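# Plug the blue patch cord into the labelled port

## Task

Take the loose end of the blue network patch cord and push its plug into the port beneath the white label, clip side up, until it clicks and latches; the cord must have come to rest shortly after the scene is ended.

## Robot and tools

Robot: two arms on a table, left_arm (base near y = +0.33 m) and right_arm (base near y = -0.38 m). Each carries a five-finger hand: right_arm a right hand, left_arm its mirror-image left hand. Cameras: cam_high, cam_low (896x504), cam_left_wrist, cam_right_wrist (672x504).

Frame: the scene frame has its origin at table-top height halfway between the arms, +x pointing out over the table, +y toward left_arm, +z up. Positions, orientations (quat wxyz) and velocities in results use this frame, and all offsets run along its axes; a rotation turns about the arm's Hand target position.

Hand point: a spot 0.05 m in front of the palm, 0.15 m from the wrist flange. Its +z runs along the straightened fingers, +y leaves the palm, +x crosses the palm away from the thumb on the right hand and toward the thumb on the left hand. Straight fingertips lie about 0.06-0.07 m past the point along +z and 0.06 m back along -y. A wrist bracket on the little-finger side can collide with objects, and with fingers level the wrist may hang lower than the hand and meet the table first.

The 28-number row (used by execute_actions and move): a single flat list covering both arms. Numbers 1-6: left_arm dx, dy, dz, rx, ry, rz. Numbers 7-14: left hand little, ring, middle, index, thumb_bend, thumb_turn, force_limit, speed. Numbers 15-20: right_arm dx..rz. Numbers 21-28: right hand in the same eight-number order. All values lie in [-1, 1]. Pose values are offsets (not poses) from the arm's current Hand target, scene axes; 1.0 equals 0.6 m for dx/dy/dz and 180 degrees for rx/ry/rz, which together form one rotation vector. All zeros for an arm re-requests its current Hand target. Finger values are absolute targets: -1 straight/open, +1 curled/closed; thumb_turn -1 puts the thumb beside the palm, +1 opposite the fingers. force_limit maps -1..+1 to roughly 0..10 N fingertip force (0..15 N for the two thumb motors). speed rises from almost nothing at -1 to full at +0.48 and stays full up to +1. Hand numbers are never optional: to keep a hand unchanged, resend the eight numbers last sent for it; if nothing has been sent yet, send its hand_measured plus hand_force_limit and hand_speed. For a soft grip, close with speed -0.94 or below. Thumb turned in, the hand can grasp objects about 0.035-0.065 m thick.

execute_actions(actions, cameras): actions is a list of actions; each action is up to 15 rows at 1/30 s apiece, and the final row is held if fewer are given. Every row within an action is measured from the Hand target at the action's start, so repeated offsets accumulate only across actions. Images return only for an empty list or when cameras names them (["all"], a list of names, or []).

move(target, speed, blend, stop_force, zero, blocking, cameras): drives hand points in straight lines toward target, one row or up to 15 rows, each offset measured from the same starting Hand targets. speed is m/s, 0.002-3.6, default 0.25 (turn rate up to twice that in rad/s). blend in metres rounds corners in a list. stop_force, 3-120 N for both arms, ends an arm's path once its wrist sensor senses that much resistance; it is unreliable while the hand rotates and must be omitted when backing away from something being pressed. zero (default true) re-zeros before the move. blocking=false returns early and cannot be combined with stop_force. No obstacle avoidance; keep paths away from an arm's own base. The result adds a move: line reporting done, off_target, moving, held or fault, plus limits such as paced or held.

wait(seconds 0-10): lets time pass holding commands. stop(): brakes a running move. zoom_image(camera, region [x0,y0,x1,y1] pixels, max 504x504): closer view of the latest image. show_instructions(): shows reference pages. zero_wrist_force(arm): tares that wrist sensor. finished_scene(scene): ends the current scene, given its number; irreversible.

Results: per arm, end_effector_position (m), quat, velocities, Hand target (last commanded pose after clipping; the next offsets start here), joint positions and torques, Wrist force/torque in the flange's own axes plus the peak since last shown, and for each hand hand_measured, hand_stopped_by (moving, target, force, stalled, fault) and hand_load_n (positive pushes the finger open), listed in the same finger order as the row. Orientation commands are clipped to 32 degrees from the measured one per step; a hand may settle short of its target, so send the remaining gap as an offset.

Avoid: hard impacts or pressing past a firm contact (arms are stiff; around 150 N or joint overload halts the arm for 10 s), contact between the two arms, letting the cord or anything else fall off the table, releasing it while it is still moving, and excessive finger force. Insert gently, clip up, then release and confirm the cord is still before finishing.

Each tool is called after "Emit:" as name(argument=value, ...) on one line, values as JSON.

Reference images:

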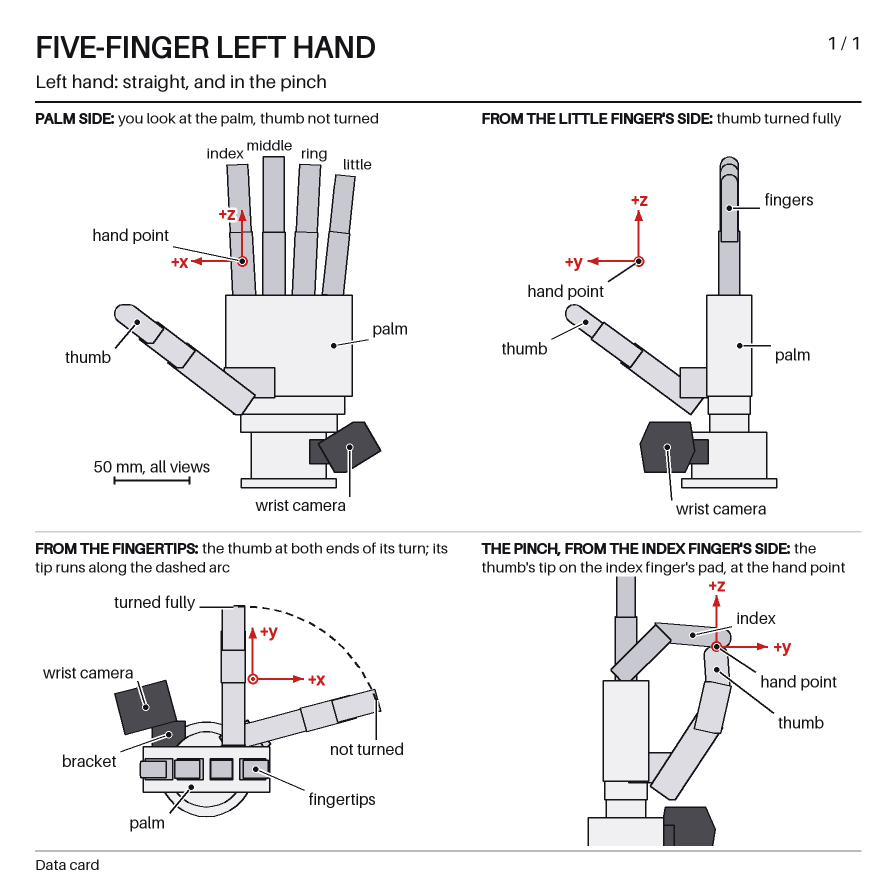

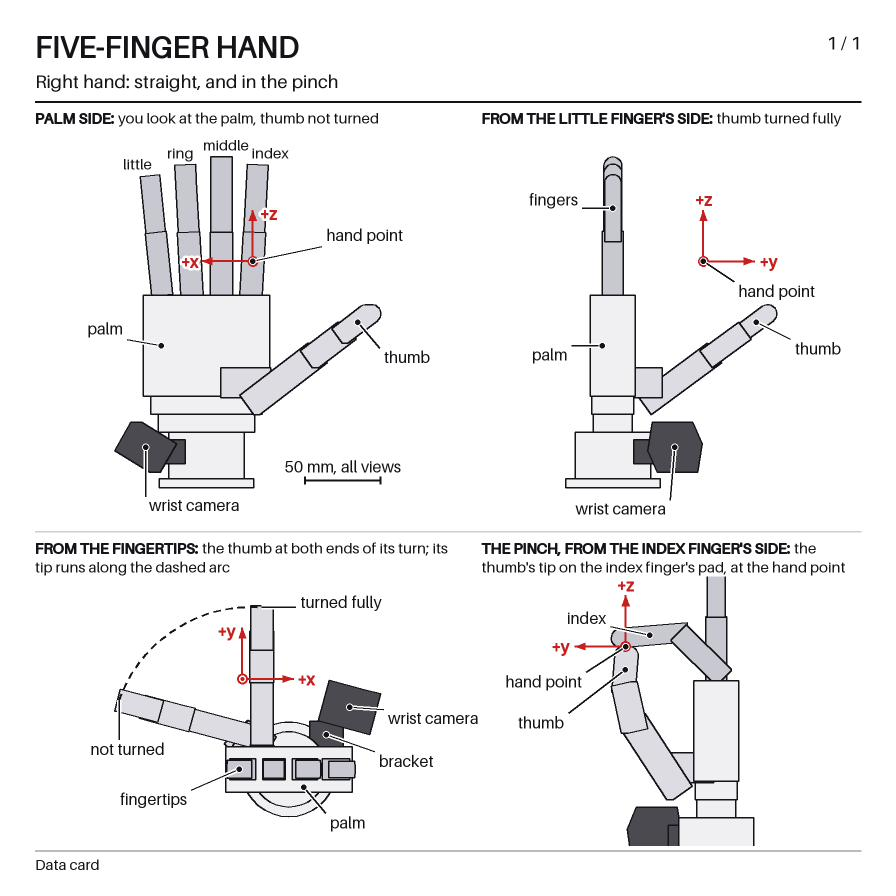

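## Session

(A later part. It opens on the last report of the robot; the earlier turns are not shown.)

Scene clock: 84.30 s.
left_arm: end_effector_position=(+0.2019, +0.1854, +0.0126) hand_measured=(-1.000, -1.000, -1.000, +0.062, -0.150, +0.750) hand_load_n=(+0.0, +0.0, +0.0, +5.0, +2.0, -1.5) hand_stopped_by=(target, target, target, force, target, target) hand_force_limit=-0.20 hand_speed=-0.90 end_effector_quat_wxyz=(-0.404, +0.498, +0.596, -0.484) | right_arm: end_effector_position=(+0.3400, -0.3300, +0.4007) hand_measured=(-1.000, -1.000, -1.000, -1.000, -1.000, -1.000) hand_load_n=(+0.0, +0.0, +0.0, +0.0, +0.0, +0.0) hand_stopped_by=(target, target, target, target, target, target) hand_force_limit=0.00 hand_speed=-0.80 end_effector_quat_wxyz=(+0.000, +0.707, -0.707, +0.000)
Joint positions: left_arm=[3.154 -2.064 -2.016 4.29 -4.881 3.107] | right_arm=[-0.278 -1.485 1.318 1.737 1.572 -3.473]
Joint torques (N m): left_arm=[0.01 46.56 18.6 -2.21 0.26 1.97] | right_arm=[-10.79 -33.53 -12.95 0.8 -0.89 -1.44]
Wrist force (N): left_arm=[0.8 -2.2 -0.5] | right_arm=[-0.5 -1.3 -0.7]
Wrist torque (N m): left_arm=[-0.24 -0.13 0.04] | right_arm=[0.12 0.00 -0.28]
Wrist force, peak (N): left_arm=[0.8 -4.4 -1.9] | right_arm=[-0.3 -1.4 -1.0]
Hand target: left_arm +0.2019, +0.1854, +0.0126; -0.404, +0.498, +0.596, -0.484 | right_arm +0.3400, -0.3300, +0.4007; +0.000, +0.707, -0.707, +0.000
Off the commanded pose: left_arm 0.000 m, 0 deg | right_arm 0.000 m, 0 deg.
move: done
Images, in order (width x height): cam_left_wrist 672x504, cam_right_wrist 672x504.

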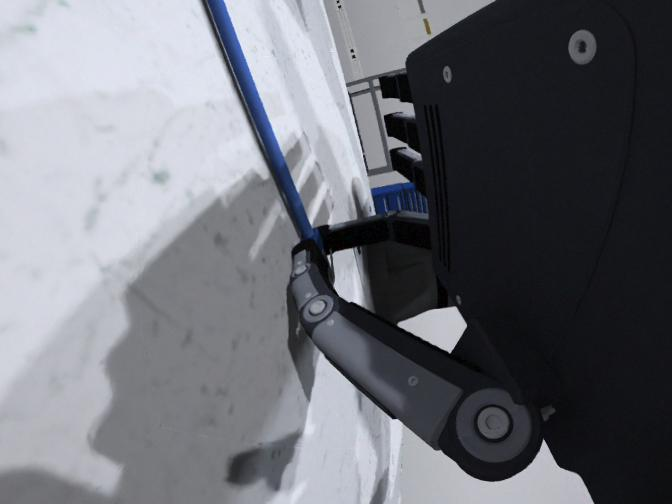

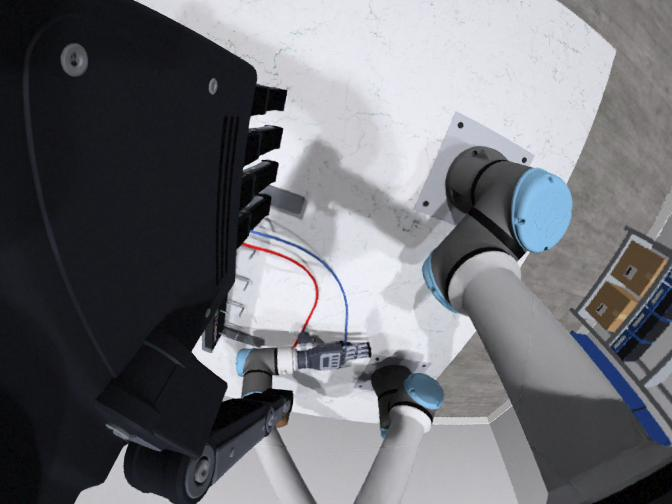

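Emit:
execute_actions(actions=[[[0,0,0,0,0,0,-1,-1,-1,0.45,-0.15,0.75,0.5,-0.9,0,0,0,0,0,0,-1,-1,-1,-1,-1,-1,0,-0.8]]])

Emit:
move(target=[0,0,0.12,0,0,0,-1,-1,-1,0.45,-0.15,0.75,0.5,-0.9,0,0,0,0,0,0,-1,-1,-1,-1,-1,-1,0,-0.8], speed=0.08, cameras=["cam_left_wrist","cam_right_wrist"])

Emit:
zoom_image(camera="cam_left_wrist", region=[240, 180, 400, 310])

Emit:
zoom_image(camera="cam_right_wrist", region=[280, 310, 400, 390])

Scene clock: 85.13 s.
left_arm: end_effector_position=(+0.2019, +0.1854, +0.0126) hand_measured=(-1.000, -1.000, -1.000, +0.068, -0.150, +0.750) hand_load_n=(+0.0, +0.0, +0.0, +8.0, +3.0, -2.5) hand_stopped_by=(target, target, target, force, target, target) hand_force_limit=0.50 hand_speed=-0.90 end_effector_quat_wxyz=(-0.404, +0.498, +0.596, -0.484) | right_arm: end_effector_position=(+0.3400, -0.3300, +0.4007) hand_measured=(-1.000, -1.000, -1.000, -1.000, -1.000, -1.000) hand_load_n=(+0.0, +0.0, +0.0, +0.0, +0.0, +0.0) hand_stopped_by=(target, target, target, target, target, target) hand_force_limit=0.00 hand_speed=-0.80 end_effector_quat_wxyz=(+0.000, +0.707, -0.707, +0.000)
Joint positions: left_arm=[3.154 -2.064 -2.016 4.29 -4.881 3.107] | right_arm=[-0.278 -1.485 1.318 1.737 1.572 -3.473]
Joint torques (N m): left_arm=[-3.11 44.96 18.18 -1.21 -0.23 1.86] | right_arm=[-9.66 -32.92 -13.01 0.86 -0.8 -1.36]
Wrist force (N): left_arm=[0.9 -3.0 -0.1] | right_arm=[-0.6 -1.1 -0.7]
Wrist torque (N m): left_arm=[-0.30 -0.12 0.05] | right_arm=[0.16 0.00 -0.28]
Wrist force, peak (N): left_arm=[1.0 -3.2 -0.1] | right_arm=[-0.5 -1.4 -0.9]
Hand target: left_arm +0.2019, +0.1854, +0.0126; -0.404, +0.498, +0.596, -0.484 | right_arm +0.3400, -0.3300, +0.4007; +0.000, +0.707, -0.707, +0.000
Off the commanded pose: left_arm 0.000 m, 0 deg | right_arm 0.000 m, 0 deg.

Scene clock: 86.60 s.
left_arm: end_effector_position=(+0.2019, +0.1854, +0.0844) hand_measured=(-1.000, -1.000, -1.000, +0.068, -0.150, +0.750) hand_load_n=(-0.5, +0.0, +0.0, +7.5, +4.0, -2.0) hand_stopped_by=(target, target, target, force, target, target) hand_force_limit=0.50 hand_speed=-0.90 end_effector_quat_wxyz=(-0.404, +0.498, +0.596, -0.484) | right_arm: end_effector_position=(+0.3400, -0.3300, +0.4007) hand_measured=(-1.000, -1.000, -1.000, -1.000, -1.000, -1.000) hand_load_n=(+0.0, +0.0, +0.0, +0.0, +0.0, +0.0) hand_stopped_by=(target, target, target, target, target, target) hand_force_limit=0.00 hand_speed=-0.80 end_effector_quat_wxyz=(+0.000, +0.707, -0.707, +0.000)
Joint positions: left_arm=[3.154 -1.925 -1.971 4.106 -4.881 3.107] | right_arm=[-0.278 -1.485 1.318 1.737 1.572 -3.473]
Joint torques (N m): left_arm=[-2.68 42.23 23 -2.47 -0.26 0.19] | right_arm=[-10.27 -33.88 -12.47 0.87 -0.67 -1.54]
Wrist force (N): left_arm=[0.7 -1.5 -0.2] | right_arm=[-0.4 -1.2 -0.7]
Wrist torque (N m): left_arm=[-0.28 -0.13 0.02] | right_arm=[0.14 -0.02 -0.27]
Wrist force, peak (N): left_arm=[0.7 -2.6 -0.4] | right_arm=[-0.9 -1.3 -0.7]
Hand target: left_arm +0.2019, +0.1854, +0.0846; -0.404, +0.498, +0.596, -0.484 | right_arm +0.3400, -0.3300, +0.4007; +0.000, +0.707, -0.707, +0.000
Off the commanded pose: left_arm 0.000 m, 0 deg | right_arm 0.000 m, 0 deg.
move: done
Images, in order (width x height): cam_left_wrist 672x504, cam_right_wrist 672x504.

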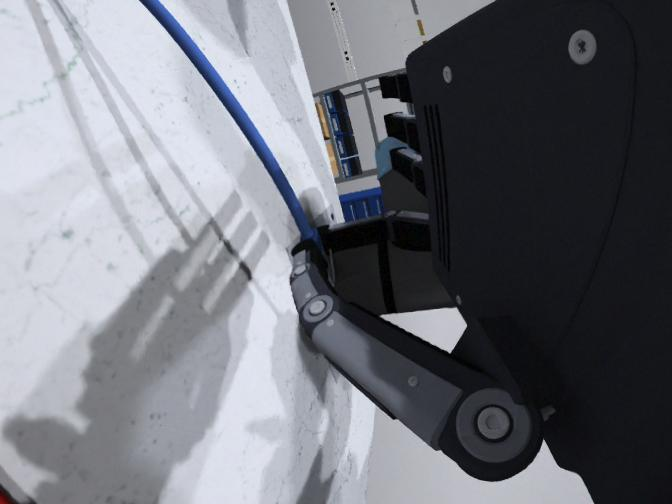

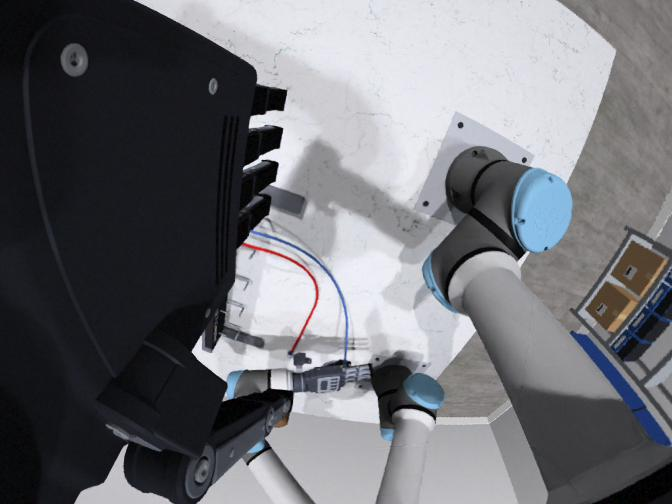

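Scaled by 3.150 from the camera's 672x504 image, which has a finer 960x720 frame.

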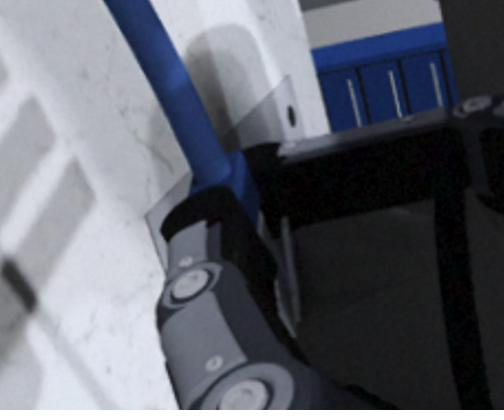

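Scaled by 4.200 from the camera's 672x504 image, which has a finer 960x720 frame.

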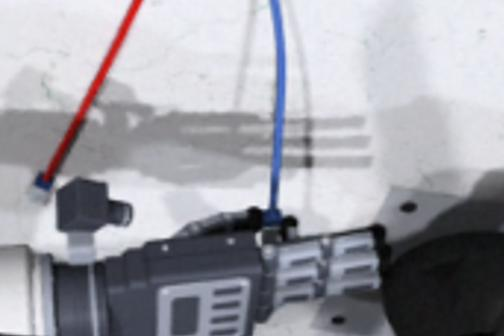

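Emit:
move(target=[0.3968,-0.209,0.1923,0,0,-0.5833,-1,-1,-1,0.45,-0.15,0.75,0.5,-0.9,-0.15,-0.2,0,0,0,0,-1,-1,-1,-1,-1,-1,0,-0.8], speed=0.2, cameras=["all"])

Scene clock: 92.87 s.
left_arm: end_effector_position=(+0.4400, +0.0600, +0.1999) hand_measured=(-1.000, -1.000, -1.000, +0.068, -0.150, +0.750) hand_load_n=(+0.0, +0.0, +0.0, +7.5, +4.0, -1.5) hand_stopped_by=(target, target, target, force, target, target) hand_force_limit=0.50 hand_speed=-0.90 end_effector_quat_wxyz=(-0.630, +0.776, -0.032, +0.025) | right_arm: end_effector_position=(+0.2501, -0.4500, +0.4007) hand_measured=(-1.000, -1.000, -1.000, -1.000, -1.000, -1.000) hand_load_n=(+0.5, +0.0, +0.0, +0.0, +0.0, +0.0) hand_stopped_by=(target, target, target, target, target, target) hand_force_limit=0.00 hand_speed=-0.80 end_effector_quat_wxyz=(+0.000, +0.707, -0.707, +0.000)
Joint positions: left_arm=[2.474 -2.117 -1.341 3.818 -3.763 3.44] | right_arm=[-0.813 -1.673 1.505 1.739 1.571 -4.007]
Joint torques (N m): left_arm=[-9.24 56.98 9.93 1.4 2.68 2.62] | right_arm=[-9.93 -24.28 -12.19 4.46 -1.71 -1.84]
Wrist force (N): left_arm=[0.9 -1.7 -0.1] | right_arm=[-0.3 -1.1 -0.8]
Wrist torque (N m): left_arm=[-0.31 -0.12 -0.17] | right_arm=[0.16 -0.02 -0.25]
Wrist force, peak (N): left_arm=[1.0 -1.8 -0.2] | right_arm=[-0.4 -1.6 -0.8]
Hand target: left_arm +0.4400, +0.0600, +0.2000; -0.630, +0.776, -0.032, +0.025 | right_arm +0.2500, -0.4500, +0.4007; +0.000, +0.707, -0.707, +0.000
Off the commanded pose: left_arm 0.000 m, 0 deg | right_arm 0.000 m, 0 deg.
move: done

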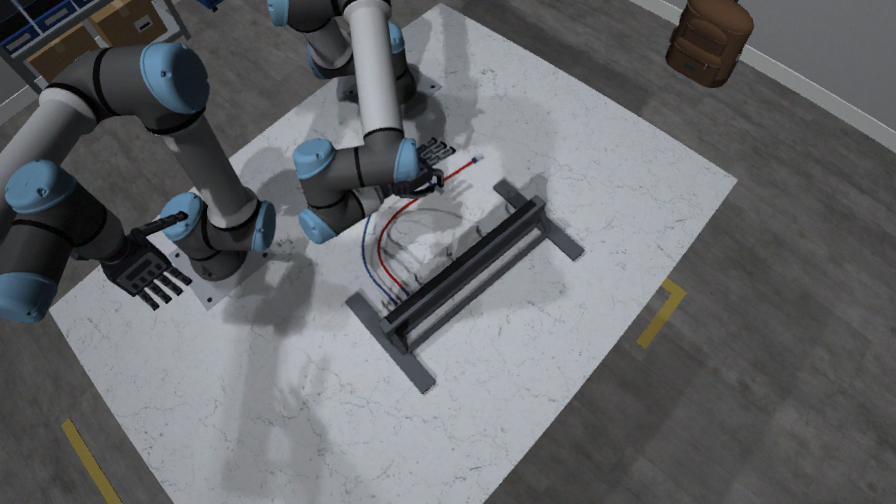

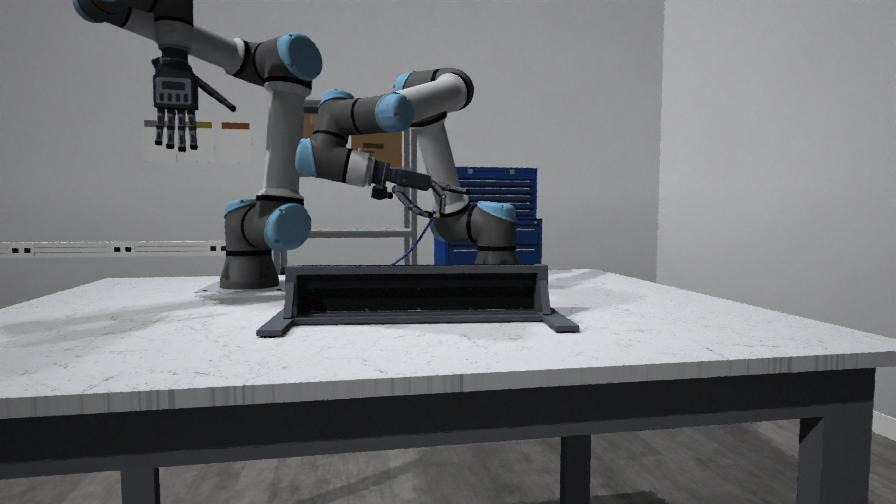

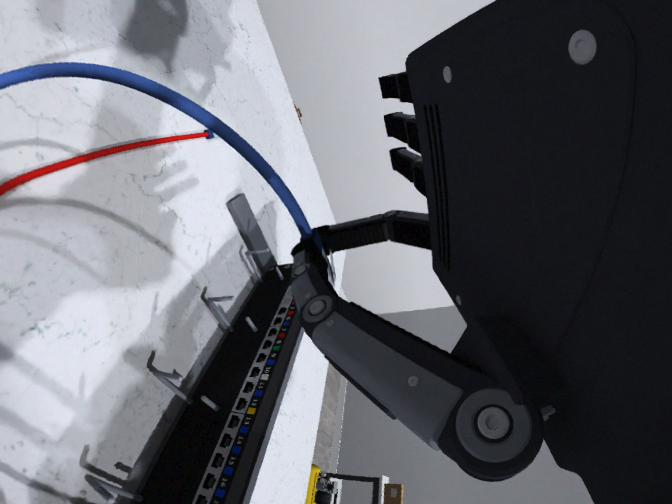

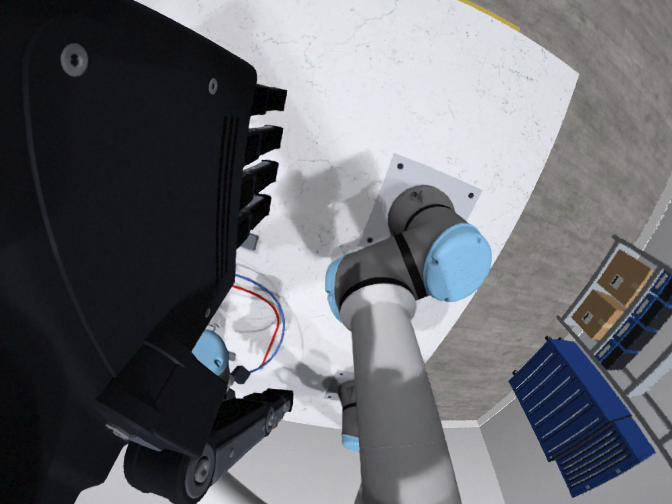

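Emit:
zoom_image(camera="cam_left_wrist", region=[180, 260, 360, 440])

Emit:
zoom_image(camera="cam_left_wrist", region=[270, 200, 360, 320])

Scaled by 2.800 from the camera's 672x504 image, which has a finer 960x720 frame.

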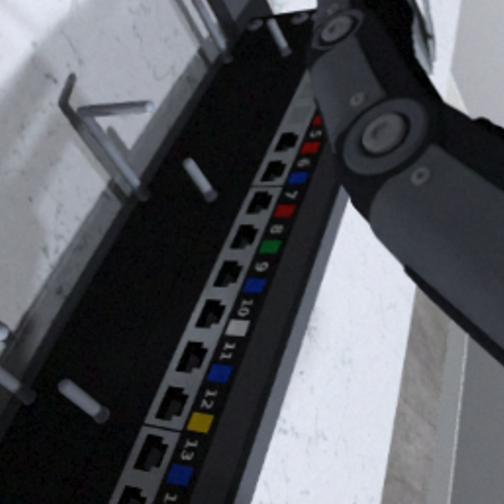

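Scaled by 4.200 from the camera's 672x504 image, which has a finer 960x720 frame.

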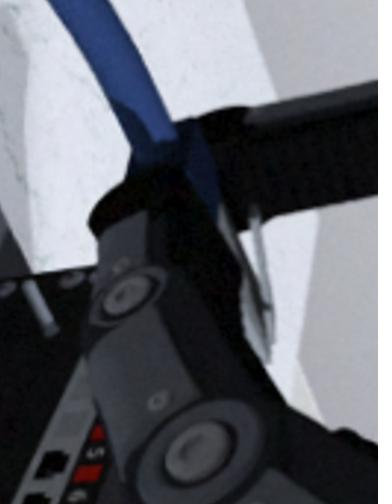

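Emit:
move(target=[0.095,-0.012,-0.14,0,0,0.0222,-1,-1,-1,0.45,-0.15,0.75,0.5,-0.9,0,0,0,0,0,0,-1,-1,-1,-1,-1,-1,0,-0.8], speed=0.1, cameras=["cam_left_wrist","cam_high"])

Emit:
zoom_image(camera="cam_left_wrist", region=[220, 210, 400, 390])

Scene clock: 96.10 s.
left_arm: end_effector_position=(+0.4969, +0.0528, +0.1161) hand_measured=(-1.000, -1.000, -1.000, +0.068, -0.150, +0.750) hand_load_n=(+0.0, +0.0, +0.0, +7.5, +4.0, -2.0) hand_stopped_by=(target, target, target, force, target, target) hand_force_limit=0.50 hand_speed=-0.90 end_effector_quat_wxyz=(-0.630, +0.776, -0.005, +0.003) | right_arm: end_effector_position=(+0.2500, -0.4500, +0.4007) hand_measured=(-1.000, -1.000, -1.000, -1.000, -1.000, -1.000) hand_load_n=(+0.0, +0.0, +0.0, +0.0, +0.0, +0.0) hand_stopped_by=(target, target, target, target, target, target) hand_force_limit=0.00 hand_speed=-0.80 end_effector_quat_wxyz=(+0.000, +0.707, -0.707, +0.000)
Joint positions: left_arm=[2.528 -2.323 -1.22 3.895 -3.777 3.431] | right_arm=[-0.813 -1.673 1.505 1.739 1.571 -4.008]
Joint torques (N m): left_arm=[9.11 42.34 27.34 1.39 -1.52 -2.35] | right_arm=[-9.9 -25.66 -12.05 4.18 -1.78 -1.62]
Wrist force (N): left_arm=[0.3 -1.6 0.1] | right_arm=[-0.4 -1.1 -1.0]
Wrist torque (N m): left_arm=[-0.30 -0.04 -0.09] | right_arm=[0.16 0.01 -0.27]
Wrist force, peak (N): left_arm=[0.6 -2.2 -0.2] | right_arm=[-0.5 -1.3 -0.9]
Hand target: left_arm +0.4970, +0.0528, +0.1160; -0.630, +0.776, -0.005, +0.003 | right_arm +0.2500, -0.4500, +0.4007; +0.000, +0.707, -0.707, +0.000
Off the commanded pose: left_arm 0.000 m, 0 deg | right_arm 0.000 m, 0 deg.
move: done
Images, in order (width x height): cam_high 896x504, cam_left_wrist 672x504.

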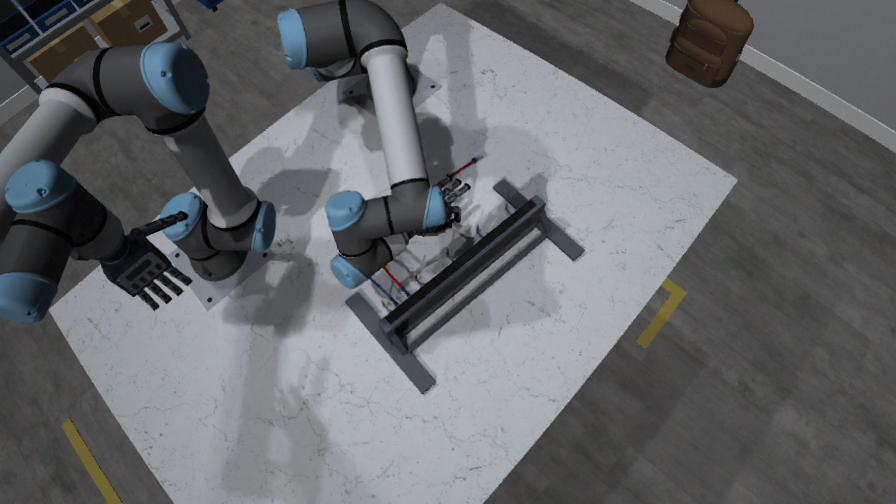

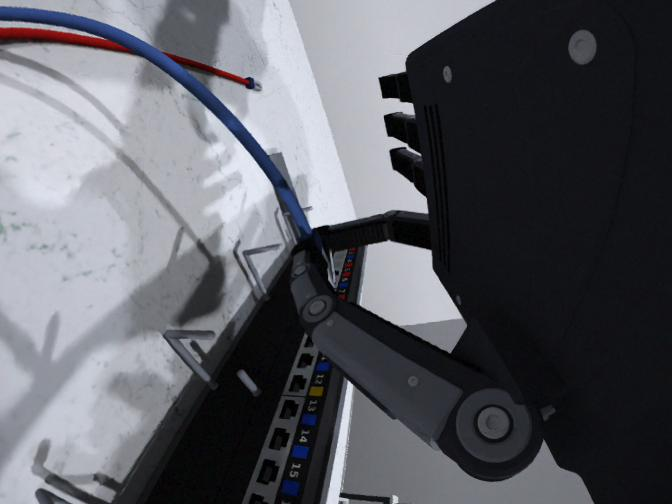

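Scaled by 2.800 from the camera's 672x504 image, which has a finer 960x720 frame.

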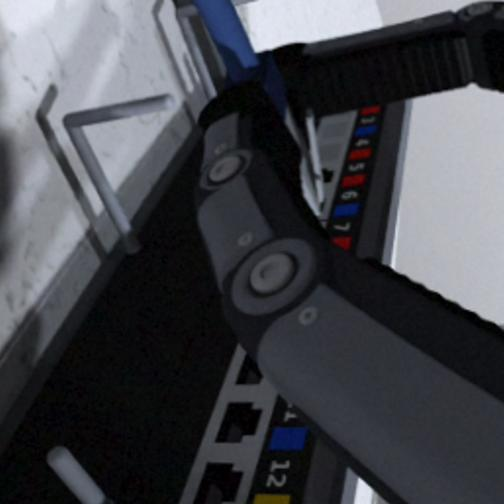

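Emit:
move(target=[0.0248,-0.0165,-0.0452,0,0,0,-1,-1,-1,0.45,-0.15,0.75,0.5,-0.9,0,0,0,0,0,0,-1,-1,-1,-1,-1,-1,0,-0.8], speed=0.06, cameras=["cam_left_wrist"])

Emit:
zoom_image(camera="cam_left_wrist", region=[270, 210, 400, 340])

Scene clock: 97.63 s.
left_arm: end_effector_position=(+0.5118, +0.0430, +0.0890) hand_measured=(-1.000, -1.000, -1.000, +0.068, -0.150, +0.750) hand_load_n=(+0.0, +0.0, +0.0, +7.5, +4.0, -2.5) hand_stopped_by=(target, target, target, force, target, target) hand_force_limit=0.50 hand_speed=-0.90 end_effector_quat_wxyz=(-0.630, +0.776, -0.005, +0.003) | right_arm: end_effector_position=(+0.2500, -0.4500, +0.4007) hand_measured=(-1.000, -1.000, -1.000, -1.000, -1.000, -1.000) hand_load_n=(+0.0, +0.0, +0.0, +0.0, +0.0, +0.5) hand_stopped_by=(target, target, target, target, target, target) hand_force_limit=0.00 hand_speed=-0.80 end_effector_quat_wxyz=(+0.000, +0.707, -0.707, +0.000)
Joint positions: left_arm=[2.529 -2.391 -1.169 3.914 -3.776 3.432] | right_arm=[-0.813 -1.673 1.505 1.739 1.571 -4.008]
Joint torques (N m): left_arm=[7.06 46.58 27.36 1.39 2.48 0.21] | right_arm=[-11.24 -24.85 -11.76 4.04 -1.73 -1.71]
Wrist force (N): left_arm=[0.7 -1.5 -0.1] | right_arm=[-0.3 -1.0 -0.6]
Wrist torque (N m): left_arm=[-0.29 -0.09 -0.06] | right_arm=[0.16 -0.03 -0.25]
Wrist force, peak (N): left_arm=[0.2 -1.9 0.0] | right_arm=[-0.7 -1.1 -1.0]
Hand target: left_arm +0.5119, +0.0429, +0.0888; -0.630, +0.776, -0.005, +0.003 | right_arm +0.2500, -0.4500, +0.4007; +0.000, +0.707, -0.707, +0.000
Off the commanded pose: left_arm 0.000 m, 0 deg | right_arm 0.000 m, 0 deg.
move: done
Images, in order (width x height): cam_left_wrist 672x504.

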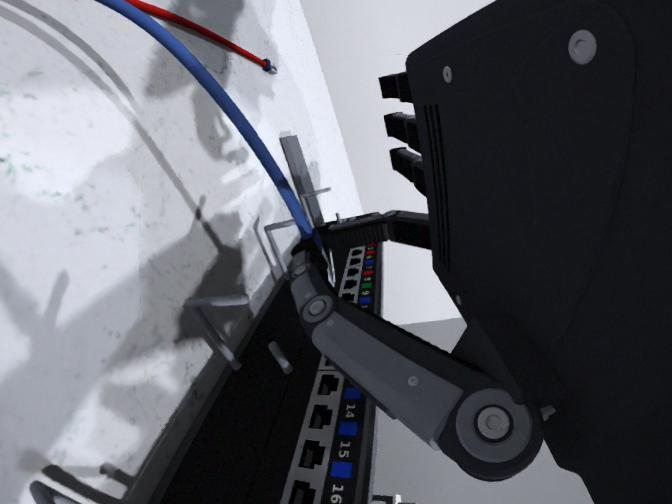

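Scaled by 3.877 from the camera's 672x504 image, which has a finer 960x720 frame.

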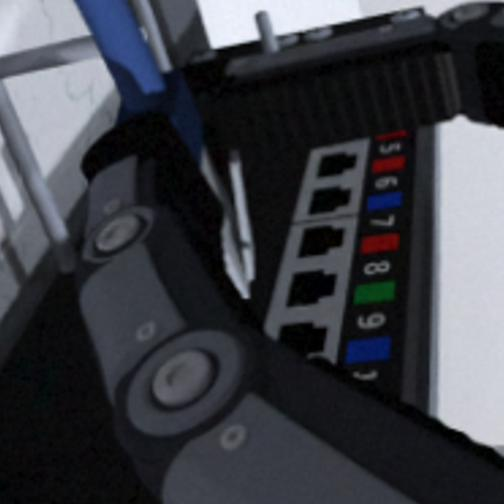

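Emit:
move(target=[0.02,0,0.0025,0,0,0,-1,-1,-1,0.45,-0.15,0.75,0.5,-0.9,0,0,0,0,0,0,-1,-1,-1,-1,-1,-1,0,-0.8], speed=0.03, stop_force=6, cameras=["cam_left_wrist"])

Emit:
zoom_image(camera="cam_left_wrist", region=[300, 220, 400, 320])

Scene clock: 99.57 s.
left_arm: end_effector_position=(+0.5239, +0.0429, +0.0903) hand_measured=(-1.000, -1.000, -1.000, +0.068, -0.150, +0.750) hand_load_n=(+0.0, -0.5, +0.0, +7.0, +3.5, -2.5) hand_stopped_by=(target, target, target, force, target, target) hand_force_limit=0.50 hand_speed=-0.90 end_effector_quat_wxyz=(-0.630, +0.776, -0.005, +0.003) | right_arm: end_effector_position=(+0.2500, -0.4500, +0.4007) hand_measured=(-1.000, -1.000, -1.000, -1.000, -1.000, -1.000) hand_load_n=(+0.5, +0.0, +0.0, +0.0, +0.0, +0.0) hand_stopped_by=(target, target, target, target, target, target) hand_force_limit=0.00 hand_speed=-0.80 end_effector_quat_wxyz=(+0.000, +0.707, -0.707, +0.000)
Joint positions: left_arm=[2.539 -2.409 -1.132 3.899 -3.767 3.437] | right_arm=[-0.813 -1.673 1.505 1.739 1.571 -4.008]
Joint torques (N m): left_arm=[8.37 46.61 27.23 -1.5 2.78 2.02] | right_arm=[-10.74 -25.52 -12.75 4.12 -1.73 -1.79]
Wrist force (N): left_arm=[0.8 -1.5 -0.2] | right_arm=[-0.5 -1.1 -0.7]
Wrist torque (N m): left_arm=[-0.29 -0.10 -0.06] | right_arm=[0.16 0.01 -0.27]
Wrist force, peak (N): left_arm=[0.8 -1.8 -0.2] | right_arm=[-0.5 -1.2 -1.0]
Hand target: left_arm +0.5239, +0.0429, +0.0903; -0.630, +0.776, -0.005, +0.003 | right_arm +0.2500, -0.4500, +0.4007; +0.000, +0.707, -0.707, +0.000
Off the commanded pose: left_arm 0.000 m, 0 deg | right_arm 0.000 m, 0 deg.
move: done
Images, in order (width x height): cam_left_wrist 672x504.

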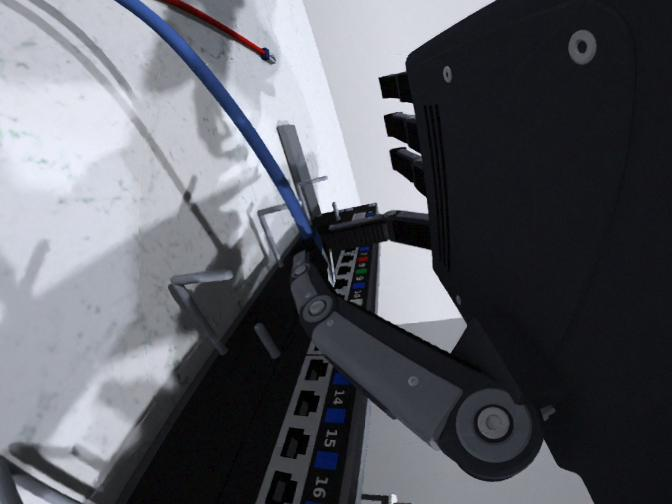

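Scaled by 5.040 from the camera's 672x504 image, which has a finer 960x720 frame.

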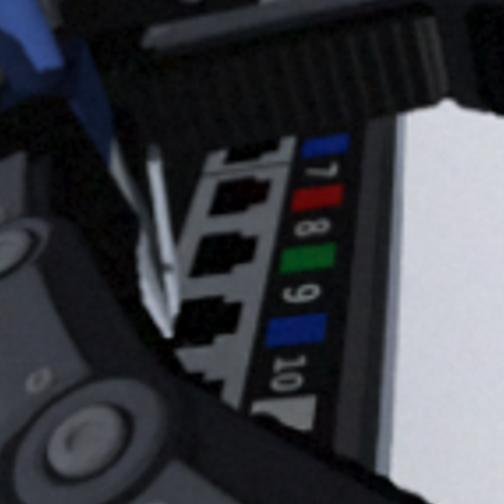

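Emit:
move(target=[0.0142,0,0,0,0,0,-1,-1,-1,0.45,-0.15,0.75,0.5,-0.9,0,0,0,0,0,0,-1,-1,-1,-1,-1,-1,0,-0.8], speed=0.015, stop_force=4, cameras=["cam_left_wrist"])

Emit:
zoom_image(camera="cam_left_wrist", region=[300, 220, 400, 320])

Scene clock: 101.33 s.
left_arm: end_effector_position=(+0.5324, +0.0429, +0.0903) hand_measured=(-1.000, -1.000, -1.000, +0.068, -0.150, +0.750) hand_load_n=(+0.0, +0.0, -0.5, +7.5, +4.0, -2.5) hand_stopped_by=(target, target, target, force, target, target) hand_force_limit=0.50 hand_speed=-0.90 end_effector_quat_wxyz=(-0.630, +0.776, -0.005, +0.003) | right_arm: end_effector_position=(+0.2500, -0.4500, +0.4007) hand_measured=(-1.000, -1.000, -1.000, -1.000, -1.000, -1.000) hand_load_n=(+0.0, +0.0, +0.0, +0.0, +0.0, +0.0) hand_stopped_by=(target, target, target, target, target, target) hand_force_limit=0.00 hand_speed=-0.80 end_effector_quat_wxyz=(+0.000, +0.707, -0.707, +0.000)
Joint positions: left_arm=[2.546 -2.423 -1.106 3.89 -3.761 3.441] | right_arm=[-0.813 -1.673 1.505 1.739 1.571 -4.008]
Joint torques (N m): left_arm=[7.27 46.22 28.85 -1.28 2.81 2.39] | right_arm=[-11.44 -24.5 -12.03 4.27 -1.61 -1.77]
Wrist force (N): left_arm=[0.7 -1.7 -0.2] | right_arm=[-0.6 -1.1 -0.8]
Wrist torque (N m): left_arm=[-0.30 -0.10 -0.16] | right_arm=[0.16 0.03 -0.26]
Wrist force, peak (N): left_arm=[0.7 -1.9 -0.1] | right_arm=[-0.6 -1.4 -0.9]
Hand target: left_arm +0.5324, +0.0429, +0.0903; -0.630, +0.776, -0.005, +0.003 | right_arm +0.2500, -0.4500, +0.4007; +0.000, +0.707, -0.707, +0.000
Off the commanded pose: left_arm 0.000 m, 0 deg | right_arm 0.000 m, 0 deg.
move: done
Images, in order (width x height): cam_left_wrist 672x504.

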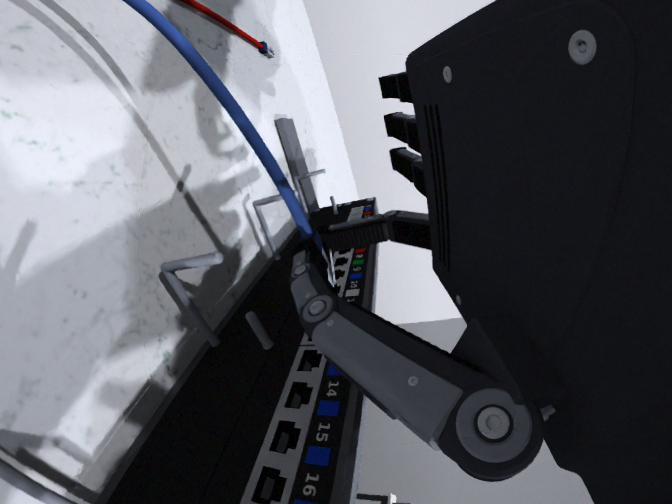

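Scaled by 5.040 from the camera's 672x504 image, which has a finer 960x720 frame.

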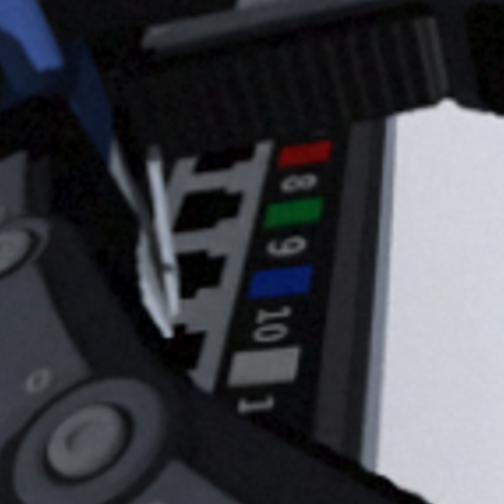

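Emit:
zoom_image(camera="cam_left_wrist", region=[312, 235, 362, 305])

Scaled by 7.200 from the camera's 672x504 image, which has a finer 960x720 frame.

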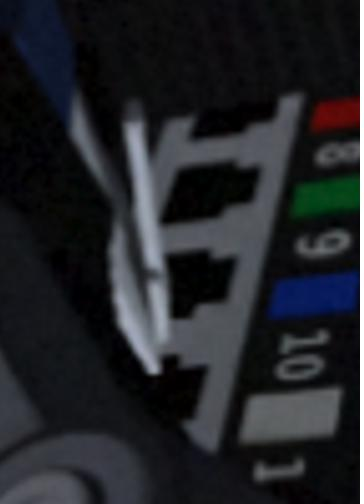

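Emit:
move(target=[0.0167,0,0,0,0,0,-1,-1,-1,0.45,-0.15,0.75,0.5,-0.9,0,0,0,0,0,0,-1,-1,-1,-1,-1,-1,0,-0.8], speed=0.006, stop_force=3, cameras=["cam_left_wrist"])

Emit:
zoom_image(camera="cam_left_wrist", region=[312, 235, 362, 305])

Scene clock: 104.67 s.
left_arm: end_effector_position=(+0.5424, +0.0429, +0.0903) hand_measured=(-1.000, -1.000, -1.000, +0.068, -0.150, +0.750) hand_load_n=(+0.0, -0.5, +0.0, +7.5, +3.5, -2.5) hand_stopped_by=(target, target, target, force, target, target) hand_force_limit=0.50 hand_speed=-0.90 end_effector_quat_wxyz=(-0.630, +0.776, -0.005, +0.003) | right_arm: end_effector_position=(+0.2500, -0.4500, +0.4007) hand_measured=(-1.000, -1.000, -1.000, -1.000, -1.000, -1.000) hand_load_n=(+0.0, +0.0, +0.0, +0.0, +0.0, +0.0) hand_stopped_by=(target, target, target, target, target, target) hand_force_limit=0.00 hand_speed=-0.80 end_effector_quat_wxyz=(+0.000, +0.707, -0.707, +0.000)
Joint positions: left_arm=[2.553 -2.441 -1.074 3.88 -3.753 3.446] | right_arm=[-0.813 -1.673 1.505 1.739 1.571 -4.008]
Joint torques (N m): left_arm=[8.08 47.14 27.75 -1.25 2.94 2.26] | right_arm=[-10.44 -25.24 -12.29 4.25 -1.68 -1.63]
Wrist force (N): left_arm=[0.6 -1.7 0.0] | right_arm=[-0.7 -1.2 -0.4]
Wrist torque (N m): left_arm=[-0.32 -0.08 -0.16] | right_arm=[0.12 0.03 -0.28]
Wrist force, peak (N): left_arm=[0.7 -1.9 -0.3] | right_arm=[-0.7 -1.2 -0.9]
Hand target: left_arm +0.5424, +0.0429, +0.0903; -0.630, +0.776, -0.005, +0.003 | right_arm +0.2500, -0.4500, +0.4007; +0.000, +0.707, -0.707, +0.000
Off the commanded pose: left_arm 0.000 m, 0 deg | right_arm 0.000 m, 0 deg.
move: done
Images, in order (width x height): cam_left_wrist 672x504.

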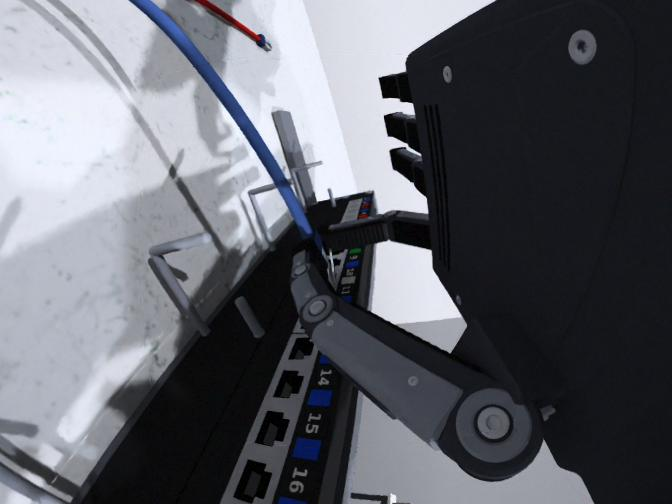

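Scaled by 7.200 from the camera's 672x504 image, which has a finer 960x720 frame.

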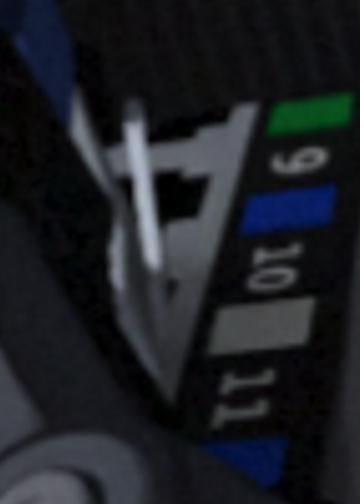

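Emit:
move(target=[0.01,0,0,0,0,0,-1,-1,-1,0.45,-0.15,0.75,0.5,-0.9,0,0,0,0,0,0,-1,-1,-1,-1,-1,-1,0,-0.8], speed=0.008, stop_force=8, cameras=["cam_left_wrist"])

Emit:
zoom_image(camera="cam_left_wrist", region=[312, 235, 362, 305])

Scene clock: 108.20 s.
left_arm: end_effector_position=(+0.5484, +0.0429, +0.0903) hand_measured=(-1.000, -1.000, -1.000, +0.068, -0.150, +0.750) hand_load_n=(+0.0, +0.0, +0.0, +6.0, +2.0, -2.0) hand_stopped_by=(target, target, target, force, target, target) hand_force_limit=0.50 hand_speed=-0.90 end_effector_quat_wxyz=(-0.630, +0.776, -0.005, +0.003) | right_arm: end_effector_position=(+0.2500, -0.4500, +0.4007) hand_measured=(-1.000, -1.000, -1.000, -1.000, -1.000, -1.000) hand_load_n=(+0.0, +0.0, +0.0, +0.0, +0.0, +0.0) hand_stopped_by=(target, target, target, target, target, target) hand_force_limit=0.00 hand_speed=-0.80 end_effector_quat_wxyz=(+0.000, +0.707, -0.707, +0.000)
Joint positions: left_arm=[2.558 -2.451 -1.054 3.873 -3.749 3.449] | right_arm=[-0.813 -1.673 1.505 1.739 1.571 -4.008]
Joint torques (N m): left_arm=[8.08 48.22 29.67 -0.26 3.94 1.97] | right_arm=[-11.23 -25.23 -11.81 4.21 -1.68 -1.67]
Wrist force (N): left_arm=[-4.0 -1.2 1.8] | right_arm=[-0.4 -1.1 -0.4]
Wrist torque (N m): left_arm=[-0.28 -0.06 -0.16] | right_arm=[0.14 -0.01 -0.26]
Wrist force, peak (N): left_arm=[-4.5 -2.0 1.8] | right_arm=[-0.7 -1.3 -0.7]
Hand target: left_arm +0.5484, +0.0429, +0.0903; -0.630, +0.776, -0.005, +0.003 | right_arm +0.2500, -0.4500, +0.4007; +0.000, +0.707, -0.707, +0.000
Off the commanded pose: left_arm 0.000 m, 0 deg | right_arm 0.000 m, 0 deg.
move: done
Images, in order (width x height): cam_left_wrist 672x504.

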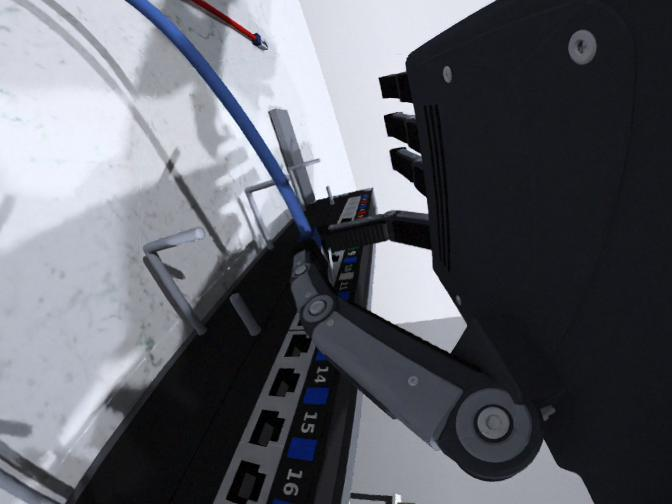

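Scaled by 7.200 from the camera's 672x504 image, which has a finer 960x720 frame.

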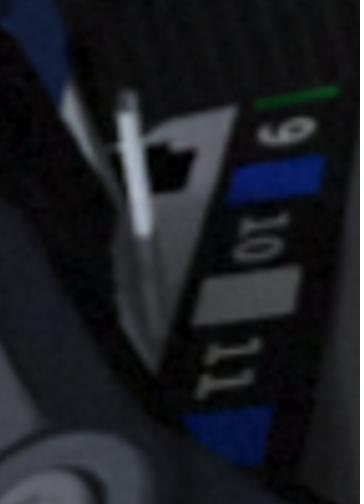

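Emit:
move(target=[0.0083,0,0,0,0,0,-1,-1,-1,0.45,-0.15,0.75,0.5,-0.9,0,0,0,0,0,0,-1,-1,-1,-1,-1,-1,0,-0.8], speed=0.008, stop_force=15, zero=false, cameras=["cam_left_wrist"])

Emit:
zoom_image(camera="cam_left_wrist", region=[290, 210, 360, 310])

Scene clock: 109.87 s.
left_arm: end_effector_position=(+0.5534, +0.0429, +0.0903) hand_measured=(-1.000, -1.000, -1.000, +0.070, -0.150, +0.750) hand_load_n=(+0.0, +0.0, +0.0, +0.0, +0.0, +0.0) hand_stopped_by=(target, target, target, force, target, target) hand_force_limit=0.50 hand_speed=-0.90 end_effector_quat_wxyz=(-0.630, +0.776, -0.005, +0.003) | right_arm: end_effector_position=(+0.2500, -0.4500, +0.4007) hand_measured=(-1.000, -1.000, -1.000, -1.000, -1.000, -1.000) hand_load_n=(+0.0, +0.0, +0.0, +0.0, +0.0, +0.0) hand_stopped_by=(target, target, target, target, target, target) hand_force_limit=0.00 hand_speed=-0.80 end_effector_quat_wxyz=(+0.000, +0.707, -0.707, +0.000)
Joint positions: left_arm=[2.562 -2.46 -1.038 3.867 -3.746 3.451] | right_arm=[-0.813 -1.673 1.505 1.739 1.571 -4.008]
Joint torques (N m): left_arm=[8.69 47.19 26.59 -0.86 2.69 2.07] | right_arm=[-11.02 -24.46 -12.72 4.16 -1.55 -1.6]
Wrist force (N): left_arm=[0.6 -1.6 -0.1] | right_arm=[-0.3 -0.8 -0.5]
Wrist torque (N m): left_arm=[-0.29 -0.08 -0.17] | right_arm=[0.19 -0.03 -0.25]
Wrist force, peak (N): left_arm=[-4.3 -2.0 1.5] | right_arm=[-0.5 -1.2 -1.1]
Hand target: left_arm +0.5534, +0.0429, +0.0903; -0.630, +0.776, -0.005, +0.003 | right_arm +0.2500, -0.4500, +0.4007; +0.000, +0.707, -0.707, +0.000
Off the commanded pose: left_arm 0.000 m, 0 deg | right_arm 0.000 m, 0 deg.
move: done
Images, in order (width x height): cam_left_wrist 672x504.

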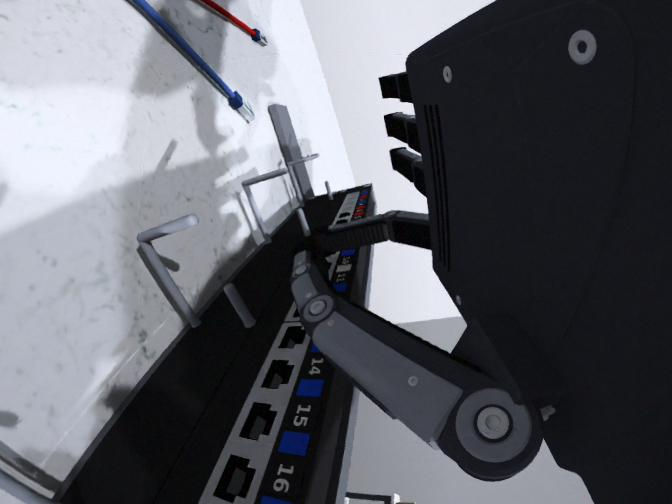

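Scaled by 5.040 from the camera's 672x504 image, which has a finer 960x720 frame.

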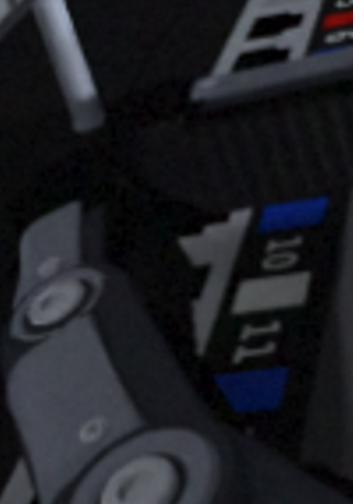

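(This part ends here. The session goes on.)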